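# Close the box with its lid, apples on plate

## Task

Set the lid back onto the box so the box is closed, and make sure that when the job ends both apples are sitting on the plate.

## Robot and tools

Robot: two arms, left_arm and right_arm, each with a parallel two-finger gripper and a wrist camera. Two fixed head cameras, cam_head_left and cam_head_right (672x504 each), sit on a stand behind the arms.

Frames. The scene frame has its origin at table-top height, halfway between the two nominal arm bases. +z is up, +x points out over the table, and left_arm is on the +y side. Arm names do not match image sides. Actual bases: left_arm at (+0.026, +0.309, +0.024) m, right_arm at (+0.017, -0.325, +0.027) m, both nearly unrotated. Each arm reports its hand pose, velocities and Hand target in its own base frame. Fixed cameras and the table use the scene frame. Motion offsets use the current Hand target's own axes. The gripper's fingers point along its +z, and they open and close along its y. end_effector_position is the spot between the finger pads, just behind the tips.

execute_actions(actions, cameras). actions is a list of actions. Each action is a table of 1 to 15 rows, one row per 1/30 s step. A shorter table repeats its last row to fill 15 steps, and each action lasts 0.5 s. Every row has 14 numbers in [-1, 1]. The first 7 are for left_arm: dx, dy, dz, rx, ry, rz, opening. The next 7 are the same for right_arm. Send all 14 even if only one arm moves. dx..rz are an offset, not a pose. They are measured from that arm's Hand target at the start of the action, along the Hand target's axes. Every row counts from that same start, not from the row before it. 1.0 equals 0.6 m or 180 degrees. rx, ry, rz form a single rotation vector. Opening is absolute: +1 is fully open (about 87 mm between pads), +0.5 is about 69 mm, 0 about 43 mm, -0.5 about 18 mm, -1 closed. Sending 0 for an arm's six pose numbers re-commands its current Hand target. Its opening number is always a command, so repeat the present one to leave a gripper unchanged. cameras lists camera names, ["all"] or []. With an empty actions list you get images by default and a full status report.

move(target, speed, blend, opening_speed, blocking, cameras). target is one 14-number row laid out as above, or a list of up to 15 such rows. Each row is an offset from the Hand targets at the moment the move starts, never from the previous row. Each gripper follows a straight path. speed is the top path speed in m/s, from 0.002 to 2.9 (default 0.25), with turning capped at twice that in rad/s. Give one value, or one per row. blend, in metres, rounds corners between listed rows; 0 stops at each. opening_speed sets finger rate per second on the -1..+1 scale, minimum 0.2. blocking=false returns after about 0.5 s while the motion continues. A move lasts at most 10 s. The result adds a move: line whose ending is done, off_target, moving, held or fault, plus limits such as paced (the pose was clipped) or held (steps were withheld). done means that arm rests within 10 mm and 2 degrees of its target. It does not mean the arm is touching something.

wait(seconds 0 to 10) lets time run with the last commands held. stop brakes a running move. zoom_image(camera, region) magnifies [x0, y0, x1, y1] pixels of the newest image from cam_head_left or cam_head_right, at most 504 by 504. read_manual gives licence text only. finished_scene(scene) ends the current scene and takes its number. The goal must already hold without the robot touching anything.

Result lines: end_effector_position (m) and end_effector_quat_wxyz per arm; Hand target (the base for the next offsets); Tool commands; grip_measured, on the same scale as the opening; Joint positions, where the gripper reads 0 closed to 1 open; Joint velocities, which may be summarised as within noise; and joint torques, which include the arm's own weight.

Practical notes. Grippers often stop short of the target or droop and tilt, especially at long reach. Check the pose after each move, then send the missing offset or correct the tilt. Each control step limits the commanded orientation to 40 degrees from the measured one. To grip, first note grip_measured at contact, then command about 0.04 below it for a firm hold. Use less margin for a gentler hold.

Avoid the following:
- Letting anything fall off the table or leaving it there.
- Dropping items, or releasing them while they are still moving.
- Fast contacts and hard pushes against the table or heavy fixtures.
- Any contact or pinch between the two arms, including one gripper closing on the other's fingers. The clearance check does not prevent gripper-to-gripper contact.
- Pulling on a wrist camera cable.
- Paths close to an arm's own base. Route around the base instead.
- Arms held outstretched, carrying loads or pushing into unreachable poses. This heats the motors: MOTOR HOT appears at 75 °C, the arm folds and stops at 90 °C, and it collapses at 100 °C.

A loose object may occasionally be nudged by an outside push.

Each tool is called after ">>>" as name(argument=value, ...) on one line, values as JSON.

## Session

>>> execute_actions(actions=[])

Scene clock: 0.00 s.
left_arm: end_effector_position=(+0.2365, +0.0059, +0.2093) grip_measured=+0.977 end_effector_quat_wxyz=(+0.467, +0.162, +0.868, -0.052) | right_arm: end_effector_position=(+0.2084, +0.0631, +0.1288) grip_measured=+0.992 end_effector_quat_wxyz=(+0.460, -0.146, +0.853, +0.200)
Joint positions: left_arm=[0.315 0.778 0.903 -0.814 0.496 0.446 0.988] | right_arm=[-0.168 0.568 0.492 -0.587 -0.63 -0.191 0.996]
Joint velocities: within noise
Joint torques (N m): no reading
Heat: left arm: 37 °C; right arm: 34 °C.
Hand target: left_arm +0.2390, +0.0066, +0.2161; +0.476, +0.164, +0.863, -0.048 | right_arm +0.2102, +0.0628, +0.1331; +0.465, -0.147, +0.850, +0.198
Tool commands: left_gripper/opening=+1.0 right_gripper/opening=+1.0

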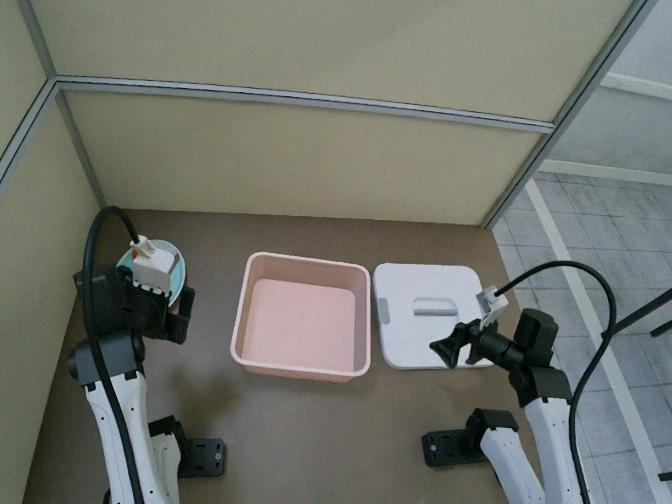

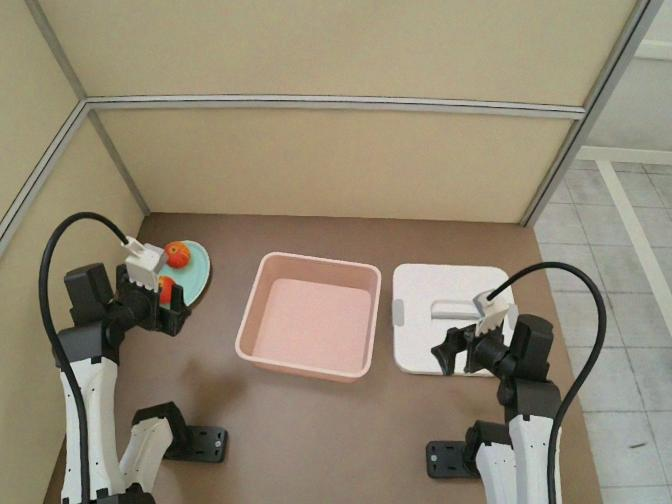

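>>> zoom_image(camera="cam_head_left", region=[120, 220, 390, 410])

>>> zoom_image(camera="cam_head_right", region=[120, 220, 390, 410])

>>> zoom_image(camera="cam_head_right", region=[380, 240, 540, 400])

>>> zoom_image(camera="cam_head_left", region=[350, 240, 510, 400])

Scaled by 1.867 from the camera's 672x504 image, which has a finer 960x720 frame.

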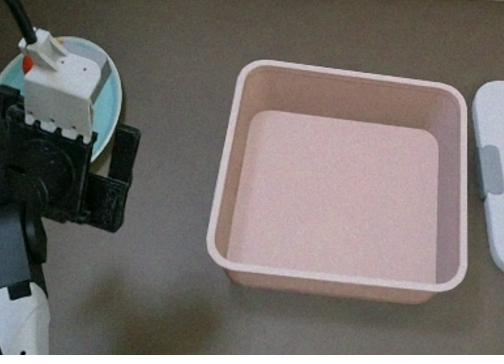

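Scaled by 1.867 from the camera's 672x504 image, which has a finer 960x720 frame.

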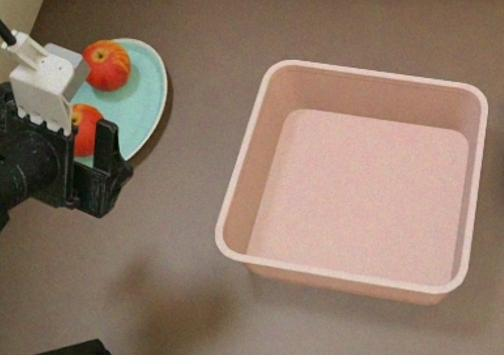

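Scaled by 3.150 from the camera's 672x504 image, which has a finer 960x720 frame.

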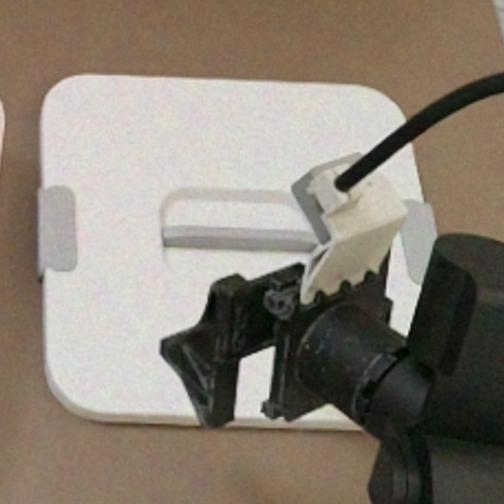

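Scaled by 3.150 from the camera's 672x504 image, which has a finer 960x720 frame.

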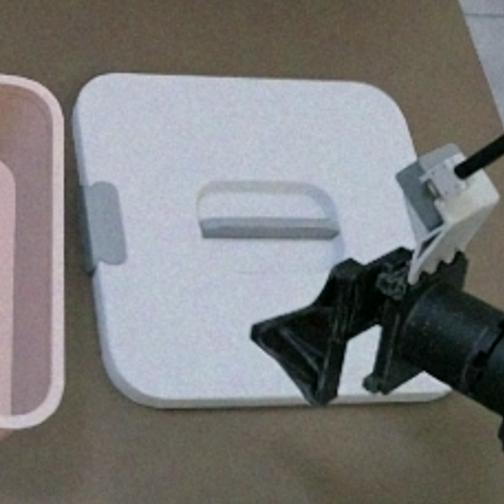

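>>> move(target=[[0,0,0,0,0,0,1,-0.076,-0.2022,0.1278,-0.1274,0.333,-0.3419,0.1],[0,0,0,0,0,0,1,0.023,-0.2255,0.1848,-0.1274,0.333,-0.3419,0.1],[0,0,0,0,0,0,1,0.0909,-0.2415,0.2238,-0.1274,0.333,-0.3419,0.1],[0,0,0,0,0,0,1,0.0909,-0.2415,0.2238,-0.1274,0.333,-0.3419,-0.99]], speed=[0.5,0.2,0.1,0.1], blend=[0.02,0.02,0,0], opening_speed=0.9, cameras=["all"])

>>> zoom_image(camera="cam_head_right", region=[380, 240, 540, 400])

Scene clock: 30.13 s.
left_arm: end_effector_position=(+0.2365, +0.0059, +0.2093) grip_measured=+0.977 end_effector_quat_wxyz=(+0.467, +0.162, +0.868, -0.052) | right_arm: end_effector_position=(+0.3428, -0.0051, -0.0049) grip_measured=-0.697 end_effector_quat_wxyz=(-0.001, +0.691, -0.723, +0.000)
Joint positions: left_arm=[0.315 0.778 0.903 -0.814 0.496 0.446 0.988] | right_arm=[0.105 1.961 1.257 -0.864 -0.001 -1.421 0.152]
Joint torques (N m): left_arm=[0.14 -0.65 7.35 1.87 0.18 0.02] | right_arm=[0.2 -7.72 4.12 0.4 0.02 -0.28]
Heat: left arm: 40 °C; right arm: 38 °C.
Hand target: left_arm +0.2390, +0.0066, +0.2161; +0.476, +0.164, +0.863, -0.048 | right_arm +0.3429, -0.0043, -0.0078; +0.000, +0.695, -0.719, +0.000
Off the commanded pose: left_arm 0.007 m, 1 deg | right_arm 0.003 m, 1 deg.
move: done

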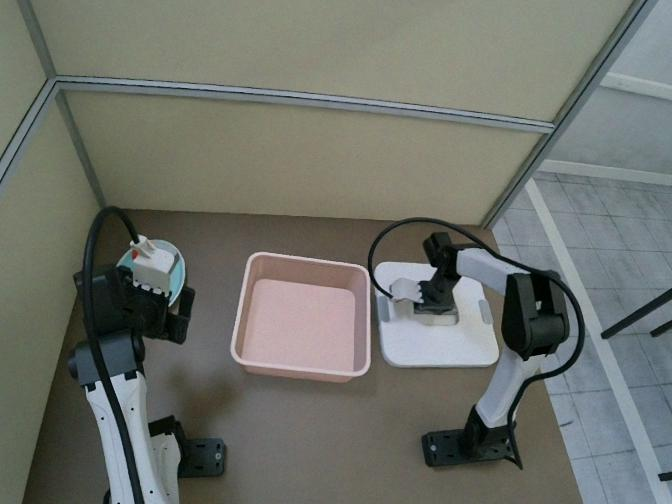

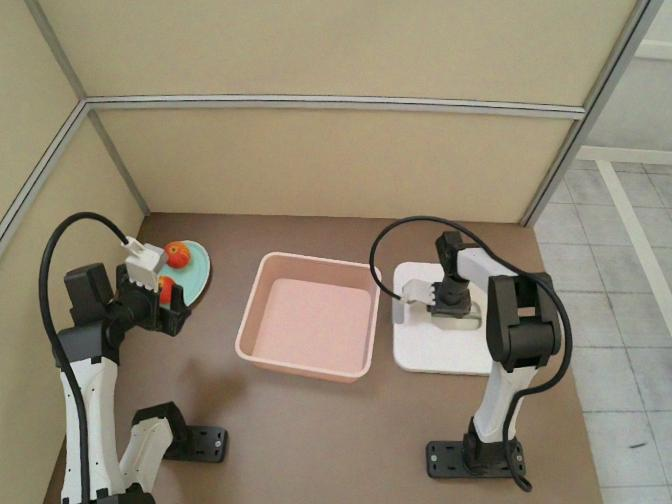

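Scaled by 3.150 from the camera's 672x504 image, which has a finer 960x720 frame.

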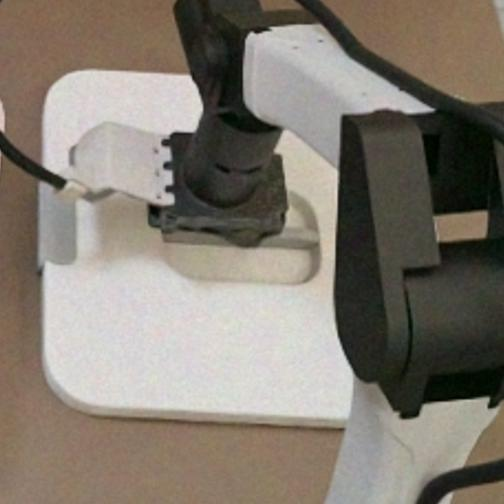

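>>> move(target=[[0,0,0,0,0,0,1,0,0,-0.234,0,0,0,-0.99],[0,0,0,0,0,0,1,-0.6085,0.068,-0.234,0,0,0.031,-0.99],[0,0,0,0,0,0,1,-0.6085,0.068,-0.174,0,0,0.031,-0.99]], speed=[0.18,0.24,0.1], blend=[0.02,0.01,0], cameras=["all"])

>>> zoom_image(camera="cam_head_right", region=[200, 190, 440, 430])

>>> zoom_image(camera="cam_head_left", region=[200, 190, 440, 430])

Scene clock: 39.20 s.
left_arm: end_effector_position=(+0.2365, +0.0059, +0.2093) grip_measured=+0.977 end_effector_quat_wxyz=(+0.467, +0.162, +0.868, -0.052) | right_arm: end_effector_position=(+0.3066, +0.3566, +0.0985) grip_measured=-0.690 end_effector_quat_wxyz=(+0.058, -0.669, +0.741, +0.009)
Joint positions: left_arm=[0.315 0.778 0.903 -0.814 0.496 0.446 0.988] | right_arm=[0.908 2.564 2.7 -1.59 0.001 -0.56 0.155]
Joint torques (N m): left_arm=[0.2 -0.35 7.2 1.84 0.2 0.05] | right_arm=[-0.57 -10.92 5.91 0.8 0.1 -0.05]
Heat: left arm: 40 °C; right arm: 38 °C.
Hand target: left_arm +0.2390, +0.0066, +0.2161; +0.476, +0.164, +0.863, -0.048 | right_arm +0.3146, +0.3620, +0.0964; +0.000, -0.659, +0.752, +0.000
Off the commanded pose: left_arm 0.007 m, 1 deg | right_arm 0.010 m, 7 deg.
joint read past its limit (right arm) — joint 4 (wrist pitch), lower limit.
joint sent to its limit (right arm) — joint 4 (wrist pitch), lower limit. The joint targets are off in orientation, not in position.
move: off_target (right_arm)

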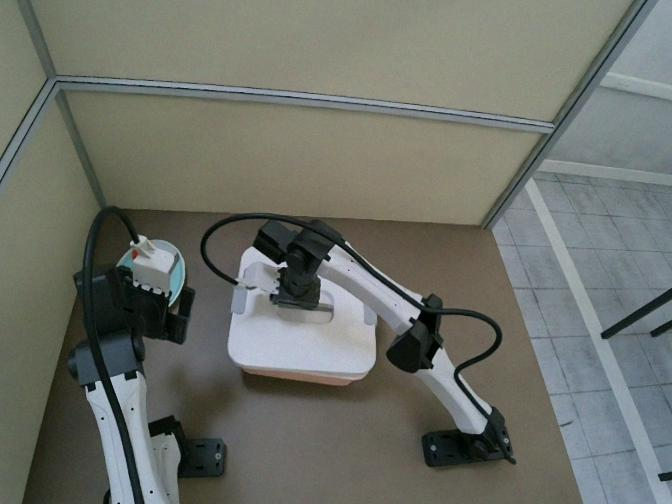

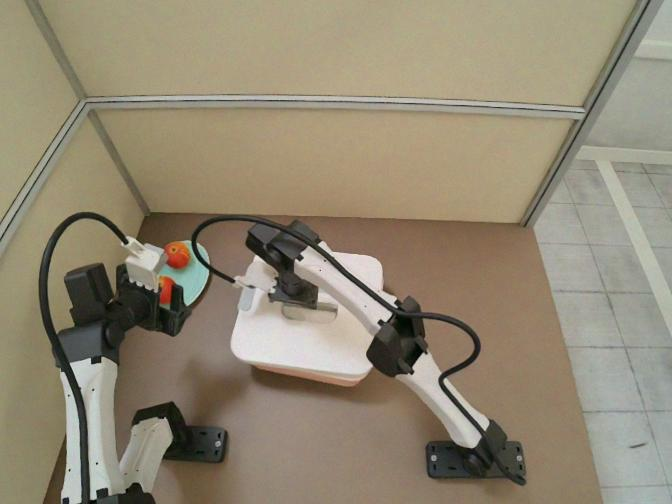

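Scaled by 2.100 from the camera's 672x504 image, which has a finer 960x720 frame.

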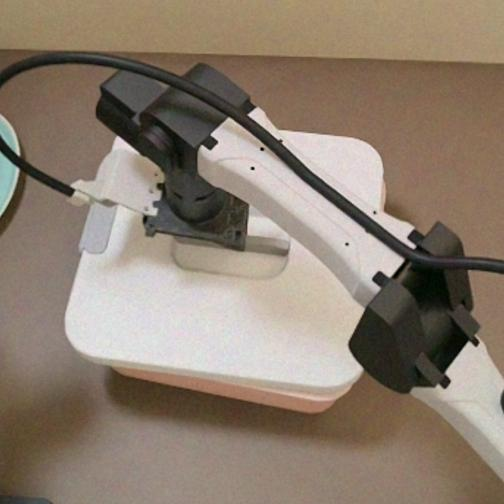

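Scaled by 2.100 from the camera's 672x504 image, which has a finer 960x720 frame.

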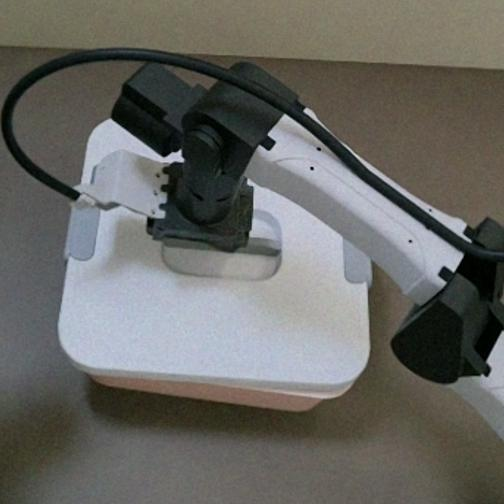

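>>> move(target=[0,0,0,0,0,0,1,0.005,-0.002,0.035,0,0,0,-0.99], speed=0.06, cameras=["all"])

>>> zoom_image(camera="cam_head_right", region=[200, 190, 440, 430])

>>> zoom_image(camera="cam_head_left", region=[200, 190, 440, 430])

Scene clock: 47.67 s.
left_arm: end_effector_position=(+0.2365, +0.0059, +0.2093) grip_measured=+0.977 end_effector_quat_wxyz=(+0.467, +0.162, +0.868, -0.052) | right_arm: end_effector_position=(+0.3090, +0.3550, +0.0962) grip_measured=-0.690 end_effector_quat_wxyz=(+0.056, -0.666, +0.744, +0.009)
Joint positions: left_arm=[0.315 0.778 0.903 -0.814 0.496 0.446 0.988] | right_arm=[0.902 2.572 2.706 -1.592 0.001 -0.559 0.155]
Joint torques (N m): left_arm=[0.02 -0.43 7.41 1.84 0.19 0.02] | right_arm=[-0.58 -8.28 4.93 0.82 0.05 -0.06]
Heat: left arm: 40 °C; right arm: 39 °C.
Hand target: left_arm +0.2390, +0.0066, +0.2161; +0.476, +0.164, +0.863, -0.048 | right_arm +0.3155, +0.3588, +0.0753; +0.000, -0.659, +0.752, +0.000
Off the commanded pose: left_arm 0.007 m, 1 deg | right_arm 0.022 m, 7 deg.
joint read past its limit (right arm) — joint 4 (wrist pitch), lower limit.
joint sent to its limit (right arm) — joint 4 (wrist pitch), lower limit. The joint targets are off in orientation, not in position.
move: off_target (right_arm)

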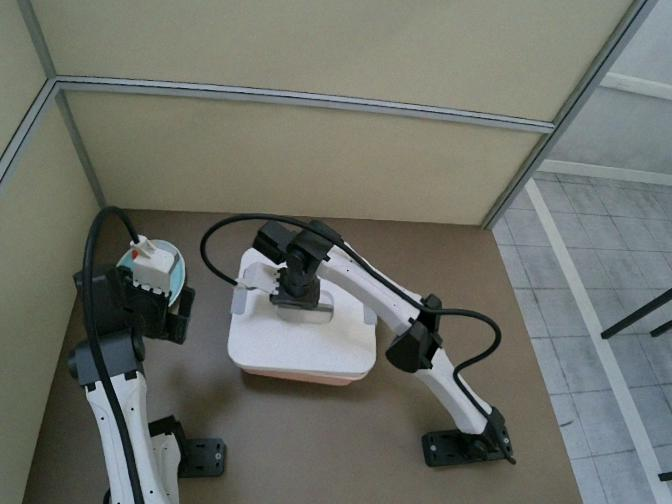

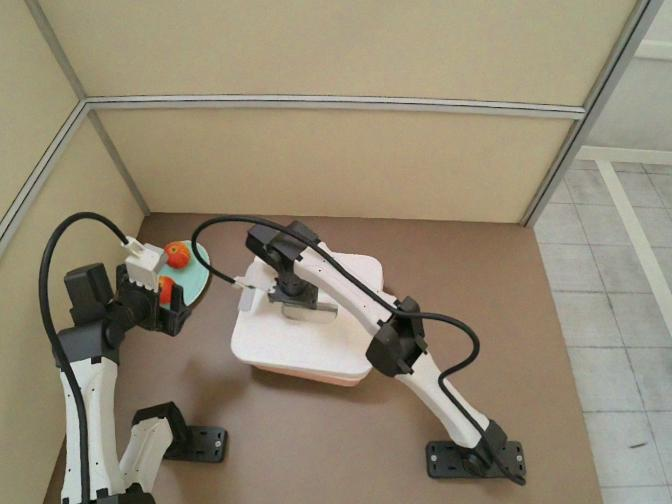

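Scaled by 2.100 from the camera's 672x504 image, which has a finer 960x720 frame.

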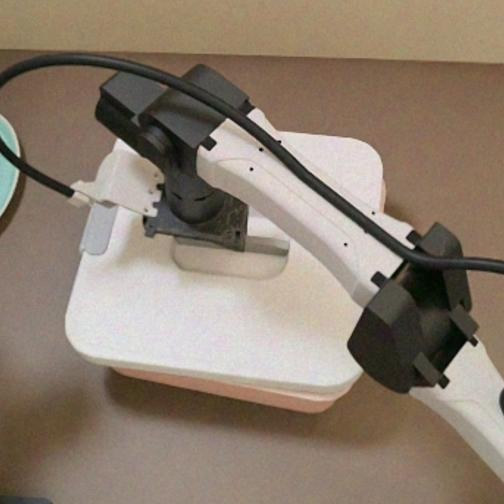

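Scaled by 2.100 from the camera's 672x504 image, which has a finer 960x720 frame.

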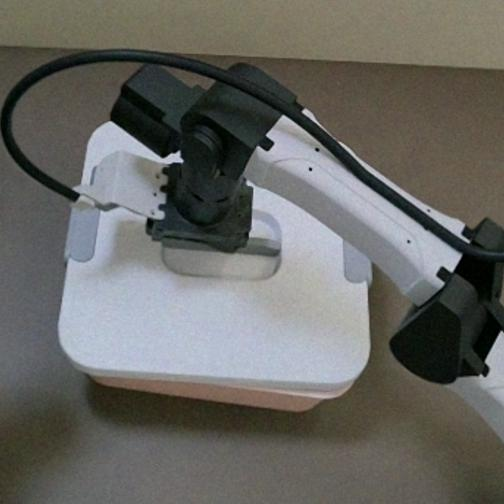

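>>> move(target=[[0,0,0,0,0,0,1,0.0098,0.0063,-0.065,0,0,0,-0.99],[0,0,0,0,0,0,1,0.0098,0.0063,0.0,0,0,0,-0.99]], speed=[0.1,0.08], cameras=["all"])

>>> zoom_image(camera="cam_head_right", region=[200, 190, 440, 430])

>>> zoom_image(camera="cam_head_left", region=[200, 190, 440, 430])

Scene clock: 65.77 s.
left_arm: end_effector_position=(+0.2365, +0.0059, +0.2093) grip_measured=+0.977 end_effector_quat_wxyz=(+0.467, +0.162, +0.868, -0.052) | right_arm: end_effector_position=(+0.3073, +0.3530, +0.0963) grip_measured=-0.690 end_effector_quat_wxyz=(+0.053, -0.666, +0.744, +0.009)
Joint positions: left_arm=[0.315 0.778 0.903 -0.814 0.496 0.446 0.988] | right_arm=[0.902 2.553 2.67 -1.58 0.001 -0.559 0.155]
Joint torques (N m): left_arm=[0.24 -0.58 7.27 1.81 0.18 0] | right_arm=[-0.59 -8.64 4.18 0.72 0.04 -0.03]
Heat: left arm: 41 °C; right arm: 41 °C.
Hand target: left_arm +0.2390, +0.0066, +0.2161; +0.476, +0.164, +0.863, -0.048 | right_arm +0.3110, +0.3535, +0.0755; +0.000, -0.659, +0.752, +0.000
Off the commanded pose: left_arm 0.007 m, 1 deg | right_arm 0.021 m, 6 deg.
joint read past its limit (right arm) — joint 4 (wrist pitch), lower limit.
joint sent to its limit (right arm) — joint 4 (wrist pitch), lower limit. The joint targets are off in orientation, not in position.
move: off_target (right_arm)

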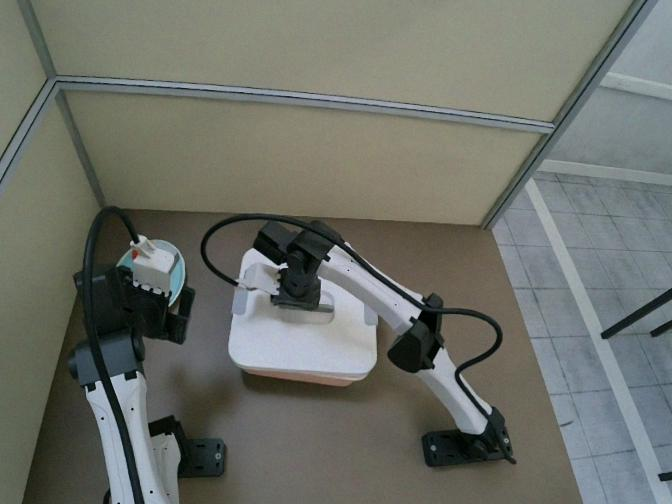

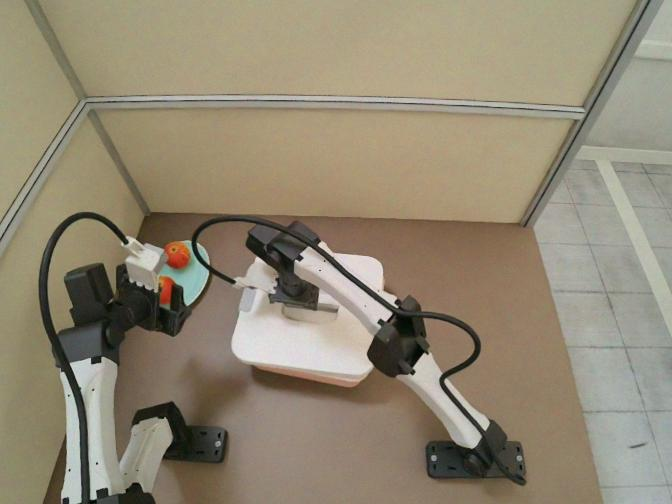

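Scaled by 2.100 from the camera's 672x504 image, which has a finer 960x720 frame.

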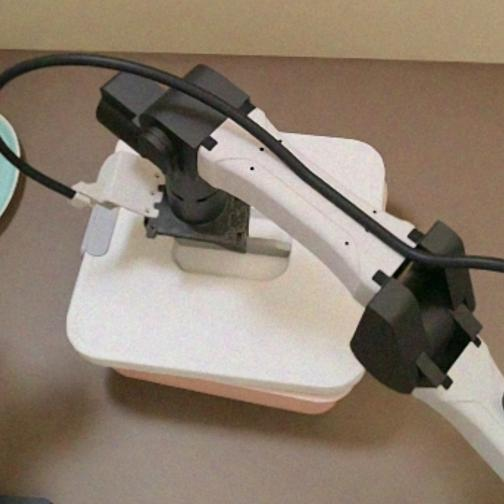

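Scaled by 2.100 from the camera's 672x504 image, which has a finer 960x720 frame.

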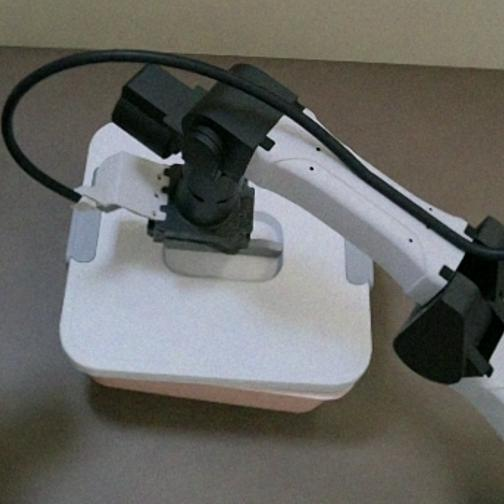

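>>> move(target=[[0,0,0,0,0,0,1,0,0,-0.09,0,0,0,-0.99],[0,0,0,0,0,0,1,0.0077,0.0125,-0.085,0,0,0.008,-0.99],[0,0,0,0,0,0,1,0.0077,0.0125,-0.035,0,0,0.008,-0.99]], speed=[0.1,0.08,0.08], cameras=["all"])

>>> zoom_image(camera="cam_head_right", region=[200, 190, 440, 430])

>>> zoom_image(camera="cam_head_left", region=[200, 190, 440, 430])

Scene clock: 81.53 s.
left_arm: end_effector_position=(+0.2365, +0.0059, +0.2093) grip_measured=+0.977 end_effector_quat_wxyz=(+0.467, +0.162, +0.868, -0.052) | right_arm: end_effector_position=(+0.3013, +0.3476, +0.1011) grip_measured=-0.696 end_effector_quat_wxyz=(+0.047, -0.654, +0.755, +0.009)
Joint positions: left_arm=[0.315 0.778 0.903 -0.814 0.496 0.446 0.988] | right_arm=[0.902 2.516 2.619 -1.578 0 -0.527 0.152]
Joint torques (N m): left_arm=[0.03 -0.4 7.32 1.87 0.19 0.02] | right_arm=[0.17 -11.41 4.16 0.67 0.06 -0.05]
Heat: left arm: 41 °C; right arm: 44 °C.
Hand target: left_arm +0.2390, +0.0066, +0.2161; +0.476, +0.164, +0.863, -0.048 | right_arm +0.3030, +0.3499, +0.0964; +0.000, -0.650, +0.760, +0.000
Off the commanded pose: left_arm 0.007 m, 1 deg | right_arm 0.005 m, 6 deg.
joint read past its limit (right arm) — joint 4 (wrist pitch), lower limit.
joint sent to its limit (right arm) — joint 4 (wrist pitch), lower limit. The joint targets are off in orientation, not in position.
move: off_target (right_arm)

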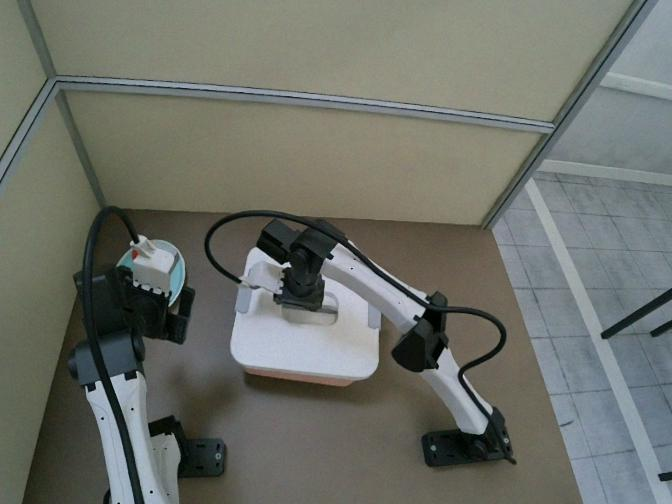

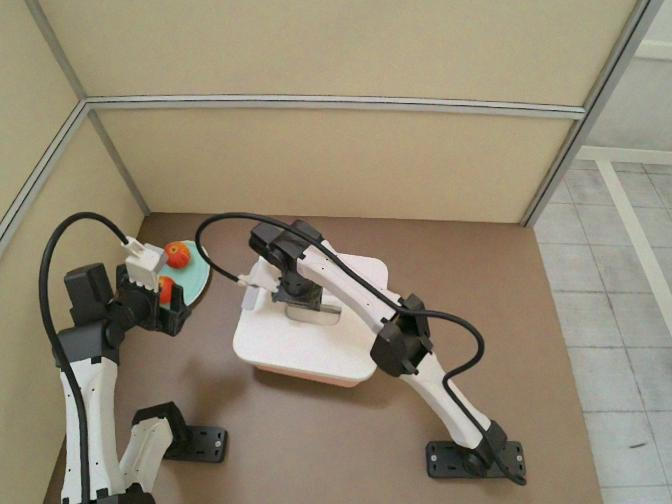

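Scaled by 2.100 from the camera's 672x504 image, which has a finer 960x720 frame.

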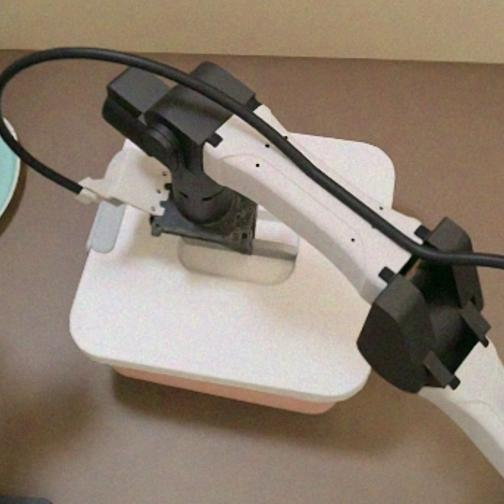

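Scaled by 2.100 from the camera's 672x504 image, which has a finer 960x720 frame.

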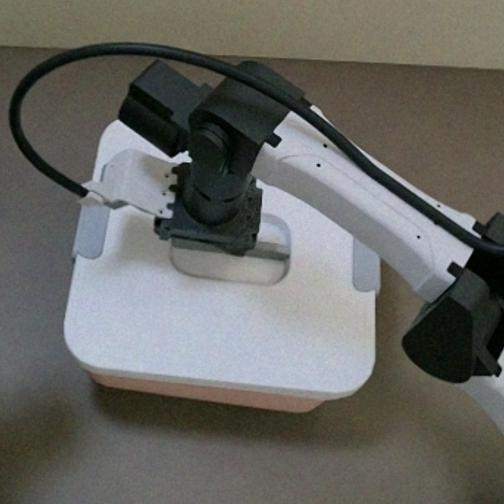

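>>> move(target=[0,0,0,0,0,0,1,0.0,0.0,0.035,0,0,0,-0.99], speed=0.06, cameras=["all"])

>>> zoom_image(camera="cam_head_right", region=[200, 190, 440, 430])

>>> zoom_image(camera="cam_head_left", region=[200, 190, 440, 430])

Scene clock: 87.10 s.
left_arm: end_effector_position=(+0.2365, +0.0059, +0.2093) grip_measured=+0.977 end_effector_quat_wxyz=(+0.467, +0.162, +0.868, -0.052) | right_arm: end_effector_position=(+0.3002, +0.3500, +0.0803) grip_measured=-0.699 end_effector_quat_wxyz=(+0.028, -0.652, +0.758, +0.011)
Joint positions: left_arm=[0.315 0.778 0.903 -0.814 0.496 0.446 0.988] | right_arm=[0.902 2.562 2.619 -1.568 -0.011 -0.518 0.15]
Joint torques (N m): left_arm=[0.2 -0.35 7.16 1.84 0.18 0.01] | right_arm=[0.12 -11.17 5.09 0.55 0.12 -0.14]
Heat: left arm: 41 °C; right arm: 46 °C.
Hand target: left_arm +0.2390, +0.0066, +0.2161; +0.476, +0.164, +0.863, -0.048 | right_arm +0.3029, +0.3498, +0.0754; +0.000, -0.650, +0.760, +0.000
Off the commanded pose: left_arm 0.007 m, 1 deg | right_arm 0.006 m, 3 deg.
joint read past its limit (right arm) — joint 4 (wrist pitch), lower limit.
joint sent to its limit (right arm) — joint 4 (wrist pitch), lower limit. The joint targets are off in orientation, not in position.
move: off_target (right_arm)

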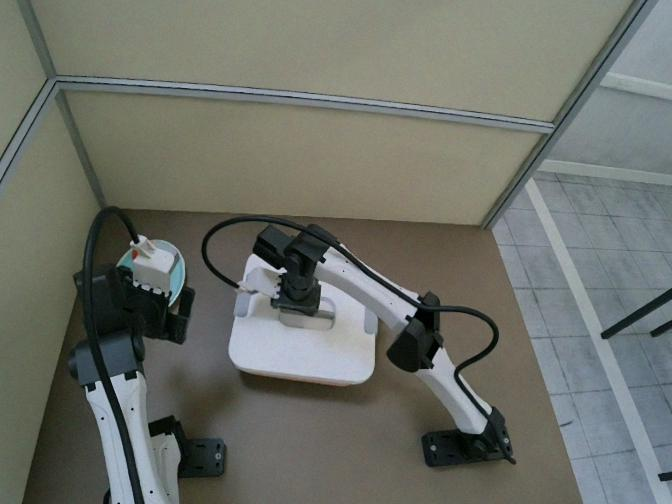

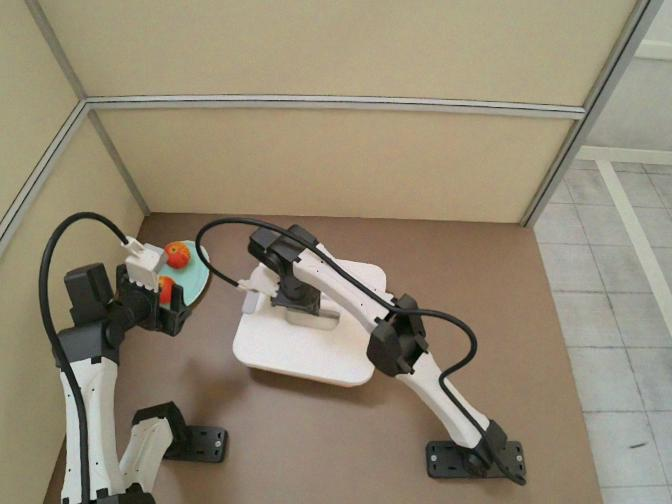

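Scaled by 2.100 from the camera's 672x504 image, which has a finer 960x720 frame.

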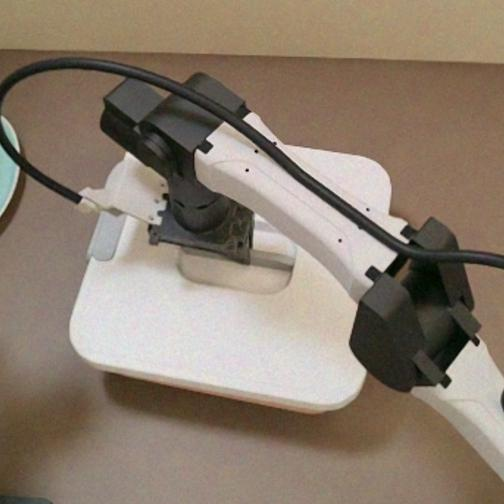

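Scaled by 2.100 from the camera's 672x504 image, which has a finer 960x720 frame.

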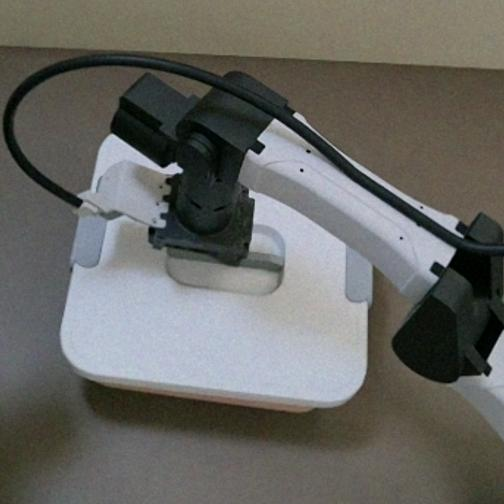

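>>> move(target=[[0,0,0,0,0,0,1,0,0,0.015,0,0,0,-0.99],[0,0,0,0,0,0,1,0,0,0.007,0,0,0,0.1]], speed=0.06, opening_speed=0.8)

>>> move(target=[[0,0,0,0,0,0,1,0,0.008,-0.1,0,0,0,0.1],[0,0,0,0,0,0,1,0.45,0.0,-0.2,0,0,0,0.1]], speed=[0.15,0.3], blend=0.015, cameras=["all"])

>>> zoom_image(camera="cam_head_left", region=[200, 220, 410, 430])

>>> zoom_image(camera="cam_head_right", region=[200, 220, 410, 430])

Scene clock: 94.67 s.
left_arm: end_effector_position=(+0.2365, +0.0059, +0.2093) grip_measured=+0.977 end_effector_quat_wxyz=(+0.467, +0.162, +0.868, -0.052) | right_arm: end_effector_position=(+0.3075, +0.3475, +0.0780) grip_measured=+0.099 end_effector_quat_wxyz=(+0.033, -0.651, +0.758, -0.006)
Joint positions: left_arm=[0.315 0.778 0.903 -0.814 0.496 0.446 0.988] | right_arm=[0.9 2.57 2.62 -1.558 0.025 -0.519 0.55]
Joint torques (N m): left_arm=[0.18 -0.55 7.3 1.83 0.19 0.03] | right_arm=[0.27 -10.8 5.11 0.41 -0.14 -0.11]
Heat: left arm: 42 °C; right arm: 49 °C.
Hand target: left_arm +0.2390, +0.0066, +0.2161; +0.476, +0.164, +0.863, -0.048 | right_arm +0.3029, +0.3499, +0.0713; +0.000, -0.650, +0.760, +0.000
Off the commanded pose: left_arm 0.007 m, 1 deg | right_arm 0.008 m, 4 deg.
joint sent to its limit (right arm) — joint 4 (wrist pitch), lower limit. The joint targets are off in orientation, not in position.
move: off_target (right_arm); target 2's new opening was sent with right_arm's hand 0.009 m and 3 deg from that target

Scene clock: 96.87 s.
left_arm: end_effector_position=(+0.2365, +0.0059, +0.2093) grip_measured=+0.977 end_effector_quat_wxyz=(+0.467, +0.162, +0.868, -0.052) | right_arm: end_effector_position=(+0.2625, +0.0824, +0.1887) grip_measured=+0.100 end_effector_quat_wxyz=(+0.004, -0.645, +0.764, -0.007)
Joint positions: left_arm=[0.315 0.778 0.903 -0.814 0.496 0.446 0.988] | right_arm=[0.436 1.681 1.69 -1.568 0.011 -0.967 0.55]
Joint torques (N m): left_arm=[0.08 -0.47 7.38 1.85 0.15 0.01] | right_arm=[0.13 -7.65 4.14 0.37 -0.06 -0.27]
Heat: left arm: 42 °C; right arm: 49 °C.
Hand target: left_arm +0.2390, +0.0066, +0.2161; +0.476, +0.164, +0.863, -0.048 | right_arm +0.2608, +0.0832, +0.1914; +0.000, -0.650, +0.760, +0.000
Off the commanded pose: left_arm 0.007 m, 1 deg | right_arm 0.003 m, 1 deg.
joint read past its limit (right arm) — joint 4 (wrist pitch), lower limit.
joint sent to its limit (right arm) — joint 4 (wrist pitch), lower limit. The joint targets still meet the commanded pose.
move: done

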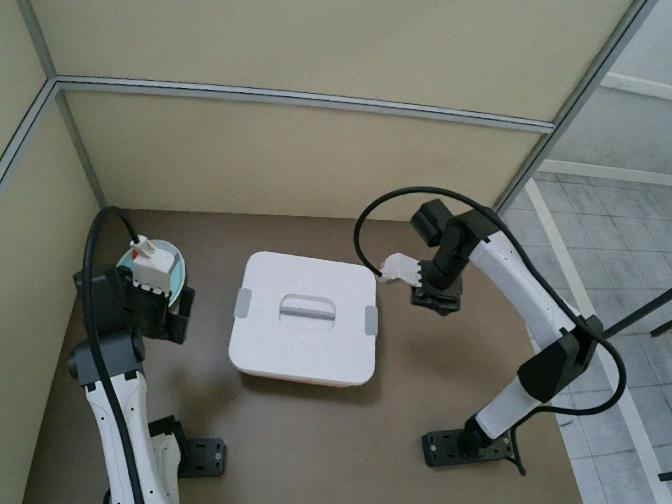

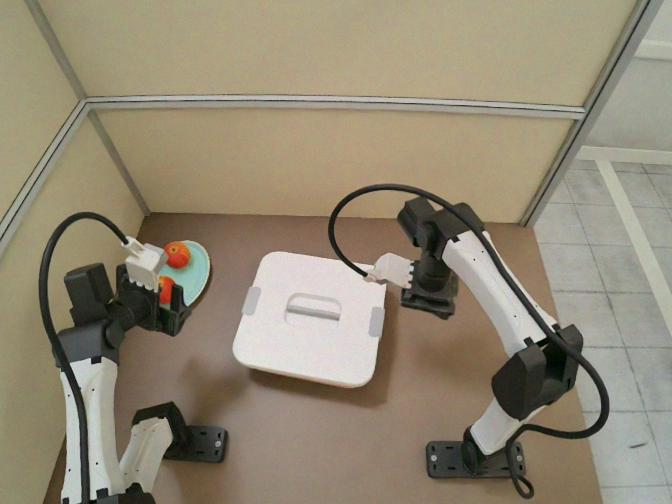

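Scaled by 2.400 from the camera's 672x504 image, which has a finer 960x720 frame.

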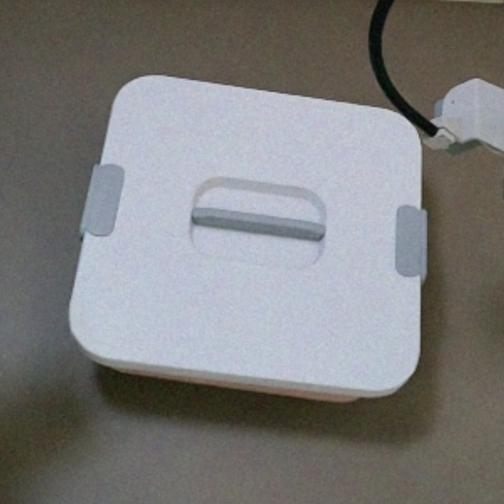

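Scaled by 2.400 from the camera's 672x504 image, which has a finer 960x720 frame.

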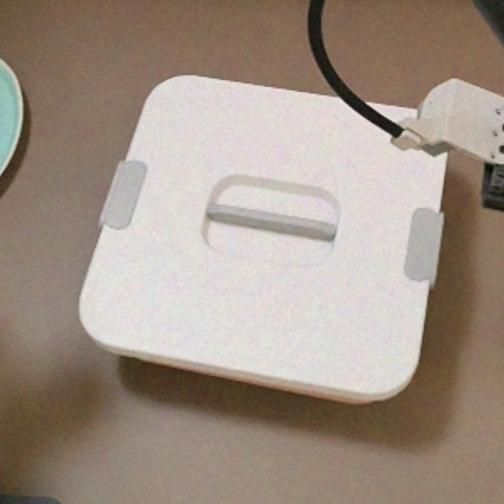

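>>> zoom_image(camera="cam_head_left", region=[300, 340, 390, 400])

>>> zoom_image(camera="cam_head_right", region=[300, 340, 390, 400])

Scaled by 5.600 from the camera's 672x504 image, which has a finer 960x720 frame.

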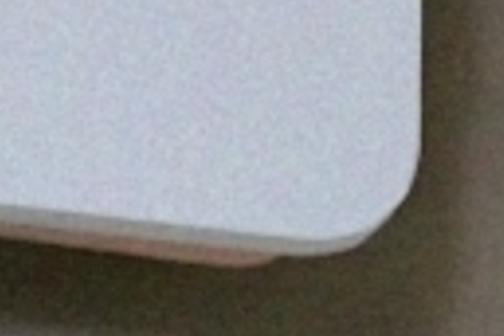

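Scaled by 5.600 from the camera's 672x504 image, which has a finer 960x720 frame.

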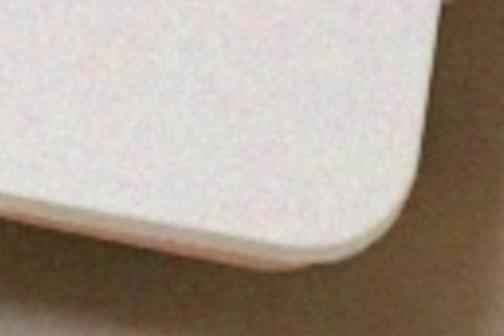

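>>> finished_scene(scene=3)

The scene is finished: the task was done.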